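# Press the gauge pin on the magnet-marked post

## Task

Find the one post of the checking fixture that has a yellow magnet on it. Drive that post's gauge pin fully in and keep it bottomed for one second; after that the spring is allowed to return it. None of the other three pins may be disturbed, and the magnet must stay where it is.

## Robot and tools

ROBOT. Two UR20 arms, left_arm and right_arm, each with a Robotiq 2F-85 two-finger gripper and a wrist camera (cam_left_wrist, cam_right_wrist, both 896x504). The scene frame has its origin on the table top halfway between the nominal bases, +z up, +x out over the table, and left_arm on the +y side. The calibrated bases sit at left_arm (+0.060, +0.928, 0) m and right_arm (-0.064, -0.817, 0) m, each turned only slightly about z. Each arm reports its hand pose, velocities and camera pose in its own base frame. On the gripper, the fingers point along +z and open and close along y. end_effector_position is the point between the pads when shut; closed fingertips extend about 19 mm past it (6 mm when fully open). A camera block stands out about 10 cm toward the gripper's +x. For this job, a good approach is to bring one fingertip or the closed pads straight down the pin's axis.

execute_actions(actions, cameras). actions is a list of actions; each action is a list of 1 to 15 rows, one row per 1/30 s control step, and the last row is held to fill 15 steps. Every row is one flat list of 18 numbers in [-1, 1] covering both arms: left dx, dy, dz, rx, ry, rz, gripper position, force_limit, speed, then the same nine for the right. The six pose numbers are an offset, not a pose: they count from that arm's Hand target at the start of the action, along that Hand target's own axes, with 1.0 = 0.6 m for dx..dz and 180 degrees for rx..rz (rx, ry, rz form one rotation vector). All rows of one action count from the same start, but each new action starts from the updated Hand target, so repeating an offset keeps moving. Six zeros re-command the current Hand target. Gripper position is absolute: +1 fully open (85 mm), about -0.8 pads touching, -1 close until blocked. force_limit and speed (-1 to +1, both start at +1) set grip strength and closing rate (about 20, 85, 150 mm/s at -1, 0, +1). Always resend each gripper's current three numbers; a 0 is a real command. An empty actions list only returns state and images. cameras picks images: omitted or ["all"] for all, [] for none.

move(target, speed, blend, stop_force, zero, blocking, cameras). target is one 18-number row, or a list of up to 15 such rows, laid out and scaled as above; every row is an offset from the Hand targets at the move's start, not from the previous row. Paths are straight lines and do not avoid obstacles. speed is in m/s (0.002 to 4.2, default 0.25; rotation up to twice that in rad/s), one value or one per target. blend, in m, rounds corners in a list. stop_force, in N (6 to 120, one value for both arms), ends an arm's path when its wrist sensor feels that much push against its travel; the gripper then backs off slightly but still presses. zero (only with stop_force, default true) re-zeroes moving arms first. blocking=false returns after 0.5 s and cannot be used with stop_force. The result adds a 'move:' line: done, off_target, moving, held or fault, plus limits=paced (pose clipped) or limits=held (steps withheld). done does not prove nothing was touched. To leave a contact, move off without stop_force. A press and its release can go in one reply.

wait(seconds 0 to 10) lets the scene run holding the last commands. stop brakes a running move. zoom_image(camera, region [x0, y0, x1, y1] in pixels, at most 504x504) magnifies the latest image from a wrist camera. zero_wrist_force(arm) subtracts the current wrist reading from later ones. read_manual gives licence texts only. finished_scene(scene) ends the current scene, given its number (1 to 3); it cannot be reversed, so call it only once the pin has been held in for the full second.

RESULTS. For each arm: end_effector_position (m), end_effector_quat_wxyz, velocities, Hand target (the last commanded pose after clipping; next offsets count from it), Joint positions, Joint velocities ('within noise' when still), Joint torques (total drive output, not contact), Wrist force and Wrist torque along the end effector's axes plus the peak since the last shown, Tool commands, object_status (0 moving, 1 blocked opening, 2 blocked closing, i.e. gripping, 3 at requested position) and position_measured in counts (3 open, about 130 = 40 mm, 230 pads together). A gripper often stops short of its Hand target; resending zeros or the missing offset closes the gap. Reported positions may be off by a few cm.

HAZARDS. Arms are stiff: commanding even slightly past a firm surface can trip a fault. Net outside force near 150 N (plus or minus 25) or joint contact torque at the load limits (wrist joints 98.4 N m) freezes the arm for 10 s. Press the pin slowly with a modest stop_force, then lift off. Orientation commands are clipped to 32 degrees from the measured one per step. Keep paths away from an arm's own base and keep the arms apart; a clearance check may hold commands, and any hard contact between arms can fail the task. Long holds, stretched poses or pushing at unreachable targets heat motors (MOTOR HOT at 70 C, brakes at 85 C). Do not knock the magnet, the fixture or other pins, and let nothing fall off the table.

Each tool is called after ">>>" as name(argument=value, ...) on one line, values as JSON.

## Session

>>> execute_actions(actions=[])

Scene clock: 0.00 s.
left_arm: end_effector_position=(+1.6020, +0.5513, +0.3701) position_measured=3 object_status=3 end_effector_quat_wxyz=(-0.049, +0.940, +0.190, +0.279) | right_arm: end_effector_position=(+0.4481, +0.4679, +0.3319) position_measured=3 object_status=3 end_effector_quat_wxyz=(-0.272, +0.502, +0.649, +0.503)
Joint positions: left_arm=[0.193 -0.686 0.985 -2.439 -1.472 -3.319] | right_arm=[4.007 -1.969 -2.772 1.193 2.076 2.519]
Joint velocities: within noise
Joint torques (N m): no reading
Motor temperatures (°C): left_arm=[24 35 26 38 34 34] | right_arm=[28 35 36 37 34 38]
Wrist force (N): no reading
Wrist torque (N m): no reading
Wrist force, peak (N): no reading
Hand target: left_arm +1.6020, +0.5513, +0.3701; -0.049, +0.940, +0.190, +0.279 | right_arm +0.4481, +0.4679, +0.3319; -0.272, +0.502, +0.649, +0.503
Tool commands: left_gripper/position=+1.0 left_gripper/force_limit=+1.0 left_gripper/speed=+1.0 right_gripper/position=+1.0 right_gripper/force_limit=+1.0 right_gripper/speed=+1.0
camera_calibration:
cam_left_wrist: T_world_to_cam=[[0.280319, -0.958405, -0.0536817, 0.116011], [-0.933413, -0.259108, -0.248199, 1.75322], [0.223966, 0.119682, -0.967221, 0.0591923], [0, 0, 0, 1]] pos_world=[1.5907, 0.558373, 0.498626]
cam_right_wrist: T_world_to_cam=[[0.956613, -0.13676, 0.257272, -0.433465], [0.120637, -0.61784, -0.776995, 0.502422], [0.265214, 0.774319, -0.574535, -0.162484], [0, 0, 0, 1]] pos_world=[0.39714, 0.37695, 0.408545]

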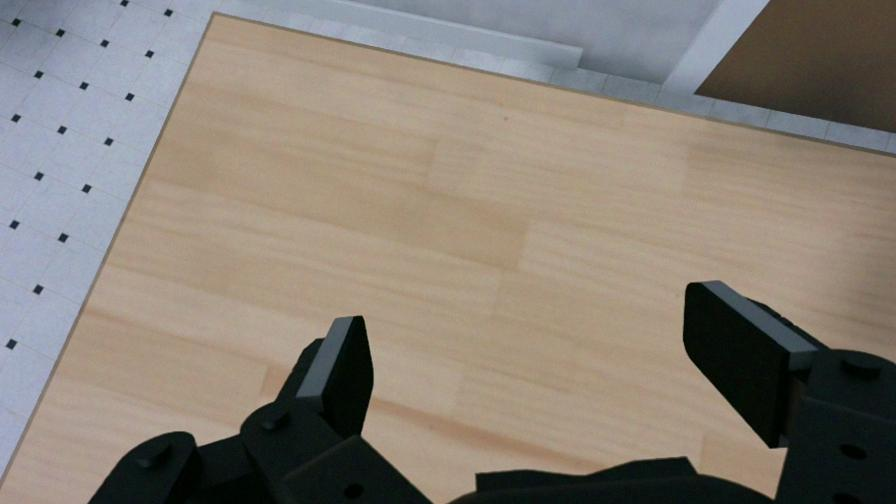

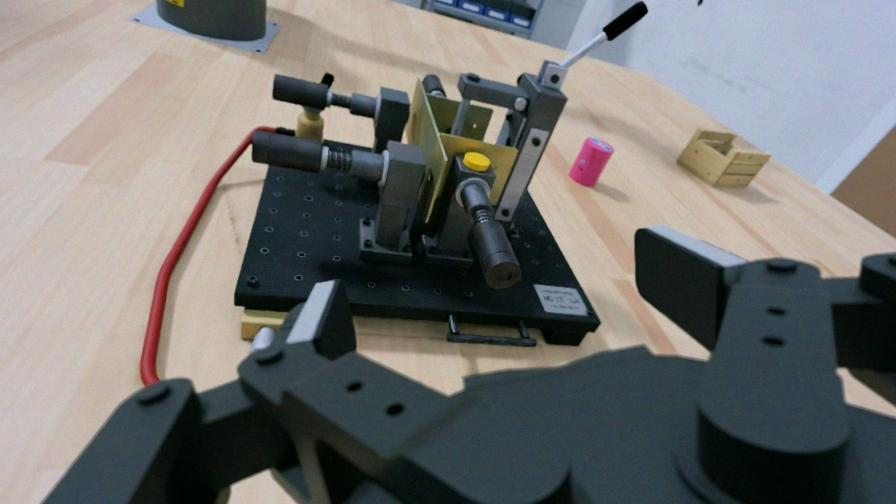

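>>> move(target=[0,0,0,0,0,0,1,1,1,0.123,0.216,0.118,0.1186,-0.3696,0.0589,-1,-1,0], speed=0.3, cameras=["cam_right_wrist"])

>>> zoom_image(camera="cam_right_wrist", region=[320, 150, 824, 504])

Scene clock: 7.43 s.
left_arm: end_effector_position=(+1.6020, +0.5513, +0.3701) position_measured=3 object_status=3 end_effector_quat_wxyz=(-0.049, +0.940, +0.190, +0.279) | right_arm: end_effector_position=(+0.5531, +0.5601, +0.4198) position_measured=232 object_status=3 end_effector_quat_wxyz=(+0.000, +0.692, +0.722, +0.000)
Joint positions: left_arm=[0.193 -0.686 0.985 -2.439 -1.472 -3.319] | right_arm=[4.191 -1.522 -2.106 -1.085 1.571 2.579]
Joint velocities: within noise
Joint torques (N m): left_arm=[-1.27 -278.15 -108.62 -10.82 2.41 0.94] | right_arm=[20.78 48.73 108.86 2.78 -3.8 5.48]
Motor temperatures (°C): left_arm=[24 35 26 38 34 34] | right_arm=[28 35 36 37 34 38]
Wrist force (N): left_arm=[0.3 0.1 -0.3] | right_arm=[-0.6 1.6 1.3]
Wrist torque (N m): left_arm=[0.04 -0.04 -0.01] | right_arm=[0.92 0.32 -0.62]
Wrist force, peak (N): left_arm=[0.7 -0.5 -0.3] | right_arm=[1.2 2.8 0.4]
Hand target: left_arm +1.6020, +0.5513, +0.3701; -0.049, +0.940, +0.190, +0.279 | right_arm +0.5531, +0.5601, +0.4198; +0.000, +0.692, +0.722, +0.000
Off the commanded pose: left_arm 0.000 m, 0 deg | right_arm 0.000 m, 0 deg.
move: done
camera_calibration:
cam_right_wrist: T_world_to_cam=[[0.990001, -0.122311, 0.0702776, -0.491939], [-0.137421, -0.948709, 0.284722, 0.497312], [0.0318484, -0.291532, -0.956031, 0.674961], [0, 0, 0, 1]] pos_world=[0.533865, 0.608407, 0.53826]
Images, in order (width x height): cam_right_wrist 896x504.

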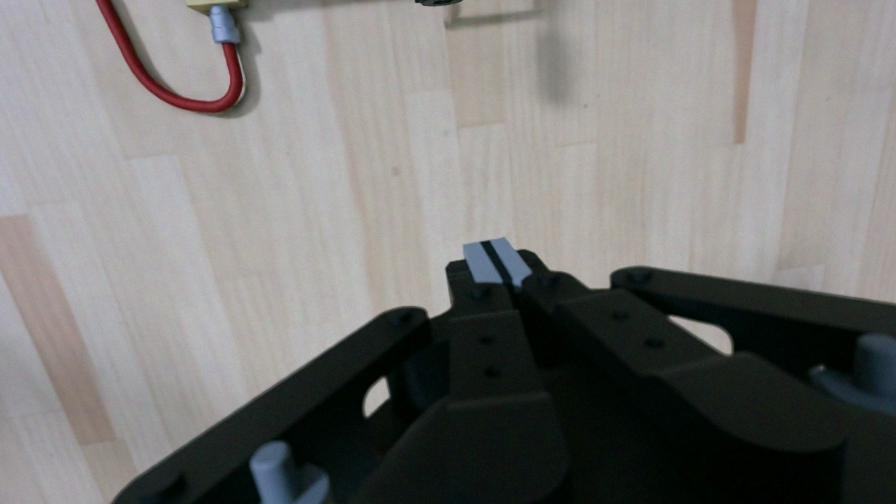

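Scaled by 1.000.

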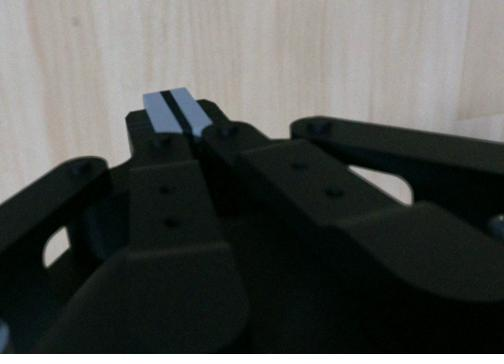

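>>> move(target=[0,0,0,0,0,0,1,1,1,0.03,0.0233,0.4,0,0,0,-1,-1,0], speed=0.25, cameras=["cam_right_wrist"])

>>> zoom_image(camera="cam_right_wrist", region=[250, 0, 750, 350])

Scene clock: 9.37 s.
left_arm: end_effector_position=(+1.6020, +0.5513, +0.3701) position_measured=3 object_status=3 end_effector_quat_wxyz=(-0.049, +0.940, +0.190, +0.279) | right_arm: end_effector_position=(+0.5663, +0.5785, +0.1799) position_measured=232 object_status=3 end_effector_quat_wxyz=(+0.000, +0.692, +0.722, +0.000)
Joint positions: left_arm=[0.193 -0.686 0.985 -2.439 -1.472 -3.319] | right_arm=[4.189 -1.764 -2.266 -0.683 1.571 2.576]
Joint velocities: within noise
Joint torques (N m): left_arm=[4.62 -281.19 -111.27 -11.39 2.65 0.91] | right_arm=[-22.35 79.79 57.76 16.33 -2.75 -6.92]
Motor temperatures (°C): left_arm=[24 35 26 38 34 34] | right_arm=[28 35 36 37 34 38]
Wrist force (N): left_arm=[0.3 -0.2 -0.3] | right_arm=[-0.6 2.1 0.8]
Wrist torque (N m): left_arm=[-0.02 -0.04 0.00] | right_arm=[1.14 0.19 -0.66]
Wrist force, peak (N): left_arm=[0.4 0.5 -0.3] | right_arm=[0.1 2.3 3.8]
Hand target: left_arm +1.6020, +0.5513, +0.3701; -0.049, +0.940, +0.190, +0.279 | right_arm +0.5663, +0.5785, +0.1798; +0.000, +0.692, +0.722, +0.000
Off the commanded pose: left_arm 0.000 m, 0 deg | right_arm 0.000 m, 0 deg.
move: done
camera_calibration:
cam_right_wrist: T_world_to_cam=[[0.99, -0.122311, 0.0702897, -0.485895], [-0.137428, -0.948681, 0.284811, 0.584912], [0.0318469, -0.291623, -0.956003, 0.450727], [0, 0, 0, 1]] pos_world=[0.547065, 0.626907, 0.29846]
Images, in order (width x height): cam_right_wrist 896x504.

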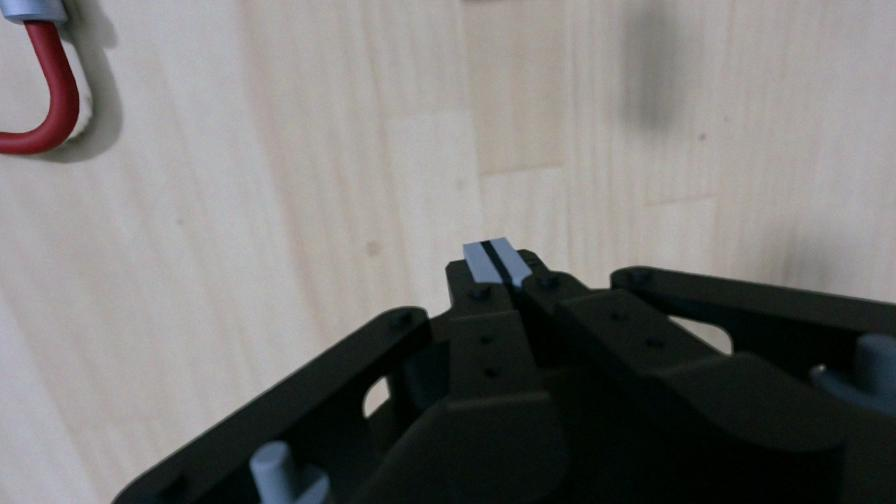

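Scaled by 1.008 from the camera's 896x504 image, which has a finer 1280x720 frame.

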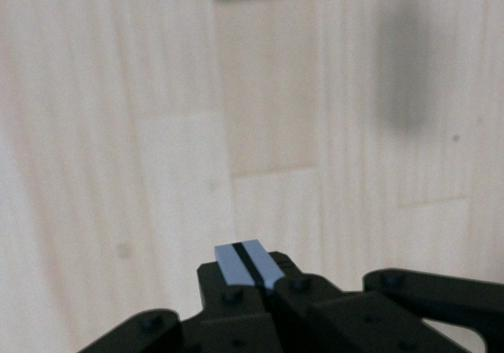

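>>> move(target=[0,0,0,0,0,0,1,1,1,0.05,0.0083,0,0,0,0,-1,-1,0], speed=0.1, cameras=["cam_right_wrist"])

>>> zoom_image(camera="cam_right_wrist", region=[350, 0, 650, 300])

Scene clock: 10.50 s.
left_arm: end_effector_position=(+1.6020, +0.5513, +0.3701) position_measured=3 object_status=3 end_effector_quat_wxyz=(-0.049, +0.940, +0.190, +0.279) | right_arm: end_effector_position=(+0.5700, +0.6085, +0.1798) position_measured=232 object_status=3 end_effector_quat_wxyz=(+0.000, +0.692, +0.722, +0.000)
Joint positions: left_arm=[0.193 -0.686 0.985 -2.439 -1.472 -3.319] | right_arm=[4.203 -1.788 -2.233 -0.692 1.571 2.591]
Joint velocities: within noise
Joint torques (N m): left_arm=[6.19 -280.49 -111.48 -11.22 2.82 1.06] | right_arm=[15.88 92.03 84.9 4.73 2.15 6.04]
Motor temperatures (°C): left_arm=[24 35 26 38 34 34] | right_arm=[28 35 36 37 34 38]
Wrist force (N): left_arm=[0.2 0.0 -0.1] | right_arm=[-0.8 2.3 0.9]
Wrist torque (N m): left_arm=[0.01 -0.02 0.00] | right_arm=[1.28 0.28 -0.66]
Wrist force, peak (N): left_arm=[0.5 -0.2 -0.5] | right_arm=[-2.0 2.3 1.3]
Hand target: left_arm +1.6020, +0.5513, +0.3701; -0.049, +0.940, +0.190, +0.279 | right_arm +0.5700, +0.6087, +0.1798; +0.000, +0.692, +0.722, +0.000
Off the commanded pose: left_arm 0.000 m, 0 deg | right_arm 0.000 m, 0 deg.
move: done
camera_calibration:
cam_right_wrist: T_world_to_cam=[[0.99, -0.122311, 0.0702897, -0.485875], [-0.137428, -0.948681, 0.284811, 0.613938], [0.0318469, -0.291623, -0.956003, 0.459167], [0, 0, 0, 1]] pos_world=[0.550765, 0.656907, 0.29826]
Images, in order (width x height): cam_right_wrist 896x504.

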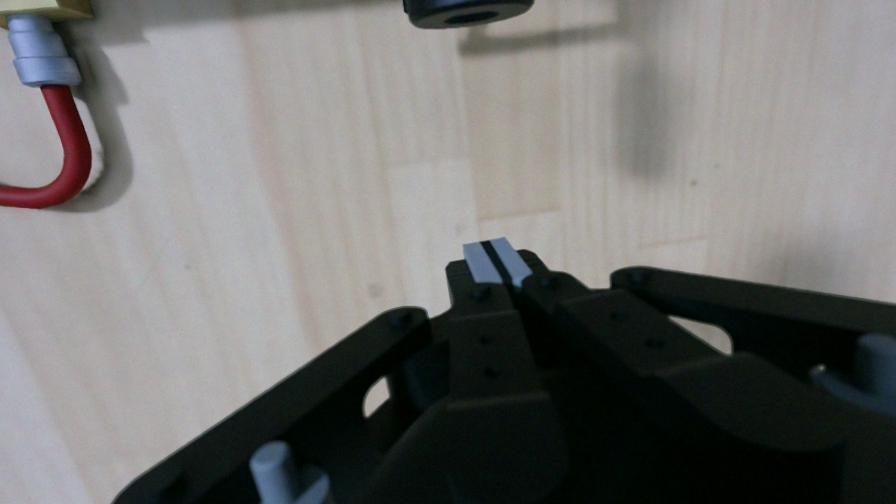

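Scaled by 1.680 from the camera's 896x504 image, which has a finer 1280x720 frame.

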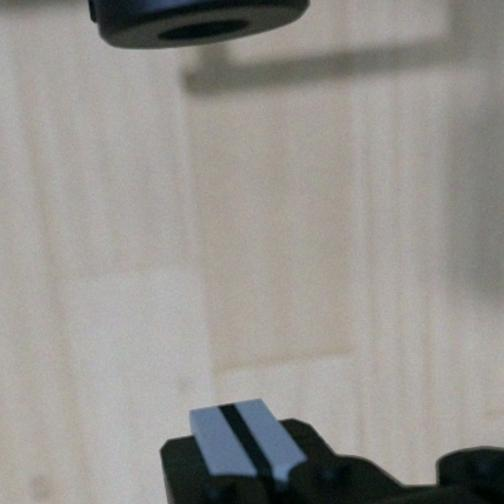

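>>> move(target=[0,0,0,0,0,0,1,1,1,0.13,0,0,0,0,0,-1,-1,0], speed=0.04, stop_force=8, cameras=["cam_right_wrist"])

>>> zoom_image(camera="cam_right_wrist", region=[350, 100, 650, 400])

Scene clock: 13.97 s.
left_arm: end_effector_position=(+1.6020, +0.5513, +0.3701) position_measured=3 object_status=3 end_effector_quat_wxyz=(-0.049, +0.940, +0.190, +0.279) | right_arm: end_effector_position=(+0.5674, +0.6701, +0.1797) position_measured=232 object_status=3 end_effector_quat_wxyz=(+0.000, +0.692, +0.722, +0.000)
Joint positions: left_arm=[0.193 -0.686 0.985 -2.439 -1.472 -3.319] | right_arm=[4.241 -1.83 -2.173 -0.71 1.571 2.628]
Joint velocities: within noise
Joint torques (N m): left_arm=[5.19 -283.19 -112.34 -10.95 4.46 1.08] | right_arm=[-18.87 140 63.24 12.8 3.95 -6.53]
Motor temperatures (°C): left_arm=[24 35 26 38 34 34] | right_arm=[28 35 36 37 34 38]
Wrist force (N): left_arm=[0.5 -0.2 -0.3] | right_arm=[-1.7 2.6 0.3]
Wrist torque (N m): left_arm=[-0.02 -0.07 -0.01] | right_arm=[1.38 0.55 -0.71]
Wrist force, peak (N): left_arm=[0.7 -0.3 -0.3] | right_arm=[-10.0 3.1 -1.6]
Hand target: left_arm +1.6020, +0.5513, +0.3701; -0.049, +0.940, +0.190, +0.279 | right_arm +0.5674, +0.6701, +0.1797; +0.000, +0.692, +0.722, +0.000 (not the last commanded pose)
Off the commanded pose: left_arm 0.000 m, 0 deg | right_arm 0.017 m, 0 deg.
move: contact (right_arm)
camera_calibration:
cam_right_wrist: T_world_to_cam=[[0.99, -0.122313, 0.0702781, -0.475762], [-0.137423, -0.948709, 0.284721, 0.672064], [0.0318485, -0.291532, -0.956031, 0.477155], [0, 0, 0, 1]] pos_world=[0.548165, 0.718507, 0.29826]
Images, in order (width x height): cam_right_wrist 896x504.

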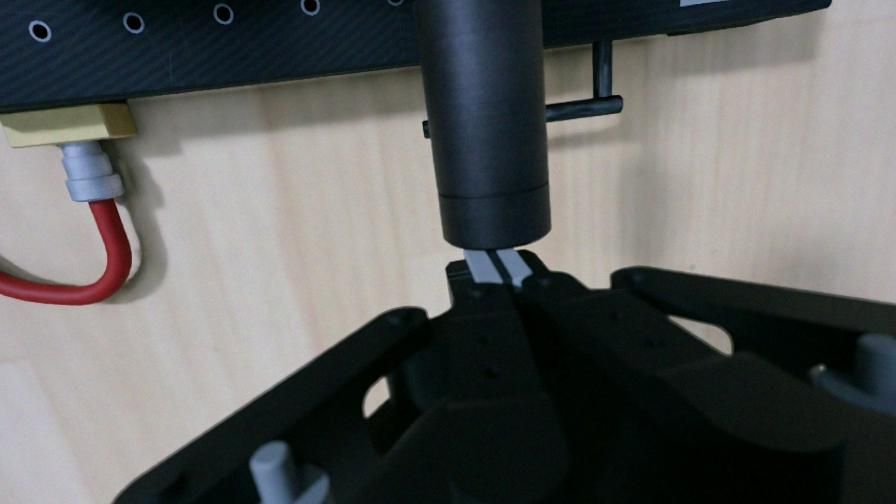

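Scaled by 1.680 from the camera's 896x504 image, which has a finer 1280x720 frame.

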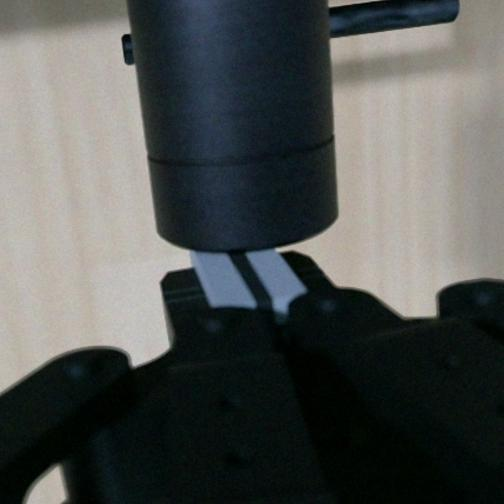

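>>> move(target=[0,0,0,0,0,0,1,1,1,0.0167,0,0,0,0,0,-1,-1,0], speed=0.02, stop_force=18, cameras=[])

>>> move(target=[0,0,0,0,0,0,1,1,1,0.04,0,0,0,0,0,-1,-1,0], speed=0.003, stop_force=15, cameras=["cam_right_wrist"])

Scene clock: 15.63 s.
left_arm: end_effector_position=(+1.6020, +0.5513, +0.3701) position_measured=3 object_status=3 end_effector_quat_wxyz=(-0.049, +0.940, +0.190, +0.279) | right_arm: end_effector_position=(+0.5670, +0.6801, +0.1797) position_measured=232 object_status=3 end_effector_quat_wxyz=(+0.000, +0.692, +0.722, +0.000)
Joint positions: left_arm=[0.193 -0.686 0.985 -2.439 -1.472 -3.319] | right_arm=[4.246 -1.837 -2.163 -0.713 1.571 2.634]
Joint velocities: within noise
Joint torques (N m): left_arm=[1.94 -289.04 -115.75 -10.29 4.64 2.4] | right_arm=[27.86 94.13 97.11 8.43 5.33 5.3]
Motor temperatures (°C): left_arm=[24 35 26 38 34 34] | right_arm=[28 35 36 37 34 38]
Wrist force (N): left_arm=[0.4 -0.3 0.0] | right_arm=[-11.5 4.6 -0.6]
Wrist torque (N m): left_arm=[-0.04 -0.06 0.00] | right_arm=[1.35 0.46 -0.62]
Wrist force, peak (N): left_arm=[0.7 0.0 0.0] | right_arm=[-12.1 4.6 -1.4]
Hand target: left_arm +1.6020, +0.5513, +0.3701; -0.049, +0.940, +0.190, +0.279 | right_arm +0.5670, +0.6801, +0.1797; +0.000, +0.692, +0.722, +0.000
Off the commanded pose: left_arm 0.000 m, 0 deg | right_arm 0.000 m, 0 deg.
move: done
No camera images: "cameras" was empty.

Scene clock: 19.77 s.
left_arm: end_effector_position=(+1.6020, +0.5513, +0.3701) position_measured=3 object_status=3 end_effector_quat_wxyz=(-0.049, +0.940, +0.190, +0.279) | right_arm: end_effector_position=(+0.5665, +0.6905, +0.1797) position_measured=232 object_status=3 end_effector_quat_wxyz=(+0.000, +0.692, +0.722, +0.000)
Joint positions: left_arm=[0.193 -0.686 0.985 -2.439 -1.472 -3.319] | right_arm=[4.252 -1.844 -2.152 -0.717 1.571 2.64]
Joint velocities: within noise
Joint torques (N m): left_arm=[8.59 -287.35 -117.4 -10.97 5.59 2.44] | right_arm=[21.03 124.93 85.79 20.23 4.8 -0.04]
Motor temperatures (°C): left_arm=[24 35 26 38 34 34] | right_arm=[28 35 36 37 34 38]
Wrist force (N): left_arm=[0.5 0.0 -0.2] | right_arm=[-32.2 3.7 -5.9]
Wrist torque (N m): left_arm=[0.00 -0.07 -0.01] | right_arm=[1.32 0.47 -0.51]
Wrist force, peak (N): left_arm=[0.7 0.1 -0.2] | right_arm=[-32.9 3.3 -6.5]
Hand target: left_arm +1.6020, +0.5513, +0.3701; -0.049, +0.940, +0.190, +0.279 | right_arm +0.5666, +0.6905, +0.1797; +0.000, +0.692, +0.722, +0.000 (not the last commanded pose)
Off the commanded pose: left_arm 0.000 m, 0 deg | right_arm 0.014 m, 0 deg.
move: contact (right_arm)
camera_calibration:
cam_right_wrist: T_world_to_cam=[[0.990003, -0.12233, 0.0702137, -0.472338], [-0.137428, -0.948641, 0.284944, 0.691208], [0.0317505, -0.291745, -0.955969, 0.483229], [0, 0, 0, 1]] pos_world=[0.547265, 0.738907, 0.298161]
Images, in order (width x height): cam_right_wrist 896x504.

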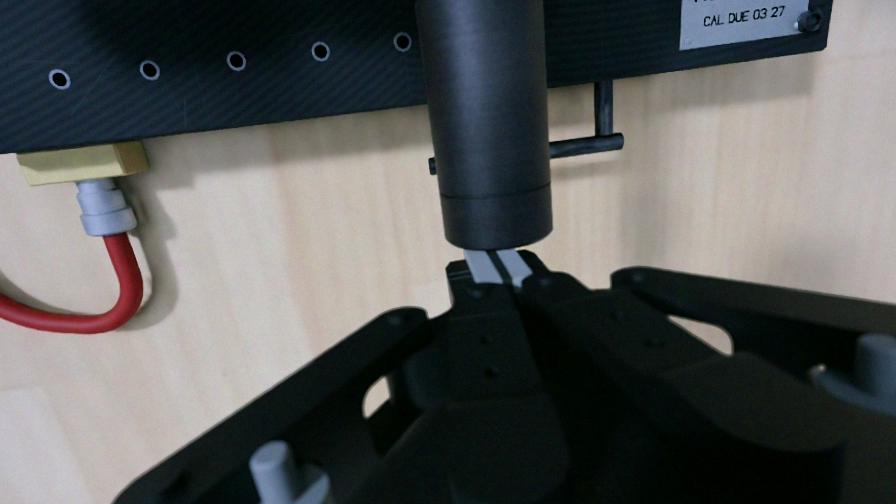

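>>> wait(seconds=1.3, cameras=[])

>>> move(target=[0,0,0,0,0,0,1,1,1,-0.11,0,0,0,0,0,-1,-1,0], speed=0.06, cameras=["cam_right_wrist"])

Scene clock: 22.77 s.
left_arm: end_effector_position=(+1.6020, +0.5513, +0.3701) position_measured=3 object_status=3 end_effector_quat_wxyz=(-0.049, +0.940, +0.190, +0.279) | right_arm: end_effector_position=(+0.5666, +0.6905, +0.1797) position_measured=232 object_status=3 end_effector_quat_wxyz=(+0.000, +0.692, +0.722, +0.000)
Joint positions: left_arm=[0.193 -0.686 0.985 -2.439 -1.472 -3.319] | right_arm=[4.252 -1.844 -2.152 -0.717 1.571 2.64]
Joint velocities: within noise
Joint torques (N m): left_arm=[7.82 -288.15 -118.74 -10.58 5.55 2] | right_arm=[-1.08 146.42 83.16 15.42 5.08 -5.5]
Motor temperatures (°C): left_arm=[24 35 26 38 34 34] | right_arm=[28 35 36 37 34 38]
Wrist force (N): left_arm=[0.0 0.1 -0.2] | right_arm=[-26.7 4.8 -3.3]
Wrist torque (N m): left_arm=[0.03 0.01 0.00] | right_arm=[1.26 0.53 -0.52]
Wrist force, peak (N): left_arm=[0.6 -0.1 -0.5] | right_arm=[-32.4 3.3 -6.3]
Hand target: left_arm +1.6020, +0.5513, +0.3701; -0.049, +0.940, +0.190, +0.279 | right_arm +0.5666, +0.6905, +0.1797; +0.000, +0.692, +0.722, +0.000 (not the last commanded pose)
Tool commands: left_gripper/position=+1.0 left_gripper/force_limit=+1.0 left_gripper/speed=+1.0 right_gripper/position=-1.0 right_gripper/force_limit=-1.0 right_gripper/speed=+0.0
Off the commanded pose: left_arm 0.000 m, 0 deg | right_arm 0.014 m, 0 deg.
wait: 1.30 s; at rest from the start
No camera images: "cameras" was empty.

Scene clock: 24.23 s.
left_arm: end_effector_position=(+1.6020, +0.5513, +0.3701) position_measured=3 object_status=3 end_effector_quat_wxyz=(-0.049, +0.940, +0.190, +0.279) | right_arm: end_effector_position=(+0.5693, +0.6247, +0.1798) position_measured=232 object_status=3 end_effector_quat_wxyz=(+0.000, +0.692, +0.722, +0.000)
Joint positions: left_arm=[0.193 -0.686 0.985 -2.439 -1.472 -3.319] | right_arm=[4.214 -1.799 -2.218 -0.696 1.571 2.601]
Joint velocities: within noise
Joint torques (N m): left_arm=[13.94 -291.33 -118.76 -10.17 5.49 1.45] | right_arm=[-23.44 126.06 61.79 15.43 -1.52 -7.77]
Motor temperatures (°C): left_arm=[24 35 26 38 34 34] | right_arm=[28 35 36 37 34 38]
Wrist force (N): left_arm=[0.5 -0.1 0.0] | right_arm=[-0.6 2.3 1.7]
Wrist torque (N m): left_arm=[-0.02 -0.07 -0.01] | right_arm=[1.31 0.28 -0.68]
Wrist force, peak (N): left_arm=[0.4 -0.3 -0.4] | right_arm=[-26.6 5.2 -3.3]
Hand target: left_arm +1.6020, +0.5513, +0.3701; -0.049, +0.940, +0.190, +0.279 | right_arm +0.5693, +0.6245, +0.1798; +0.000, +0.692, +0.722, +0.000
Off the commanded pose: left_arm 0.000 m, 0 deg | right_arm 0.000 m, 0 deg.
move: done
camera_calibration:
cam_right_wrist: T_world_to_cam=[[0.99, -0.122311, 0.0702897, -0.4832], [-0.137428, -0.948681, 0.284811, 0.62921], [0.0318469, -0.291623, -0.956003, 0.463914], [0, 0, 0, 1]] pos_world=[0.550065, 0.673107, 0.29826]
Images, in order (width x height): cam_right_wrist 896x504.

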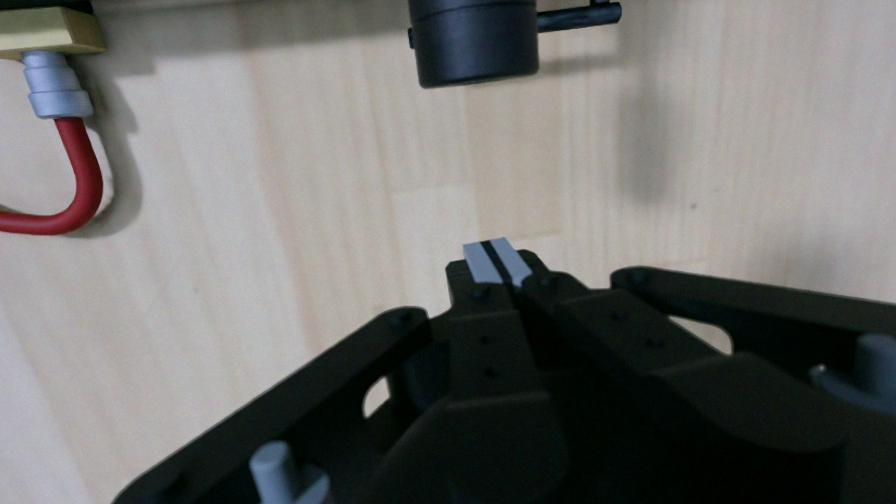

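>>> finished_scene(scene=2)

The scene is finished: the task was done.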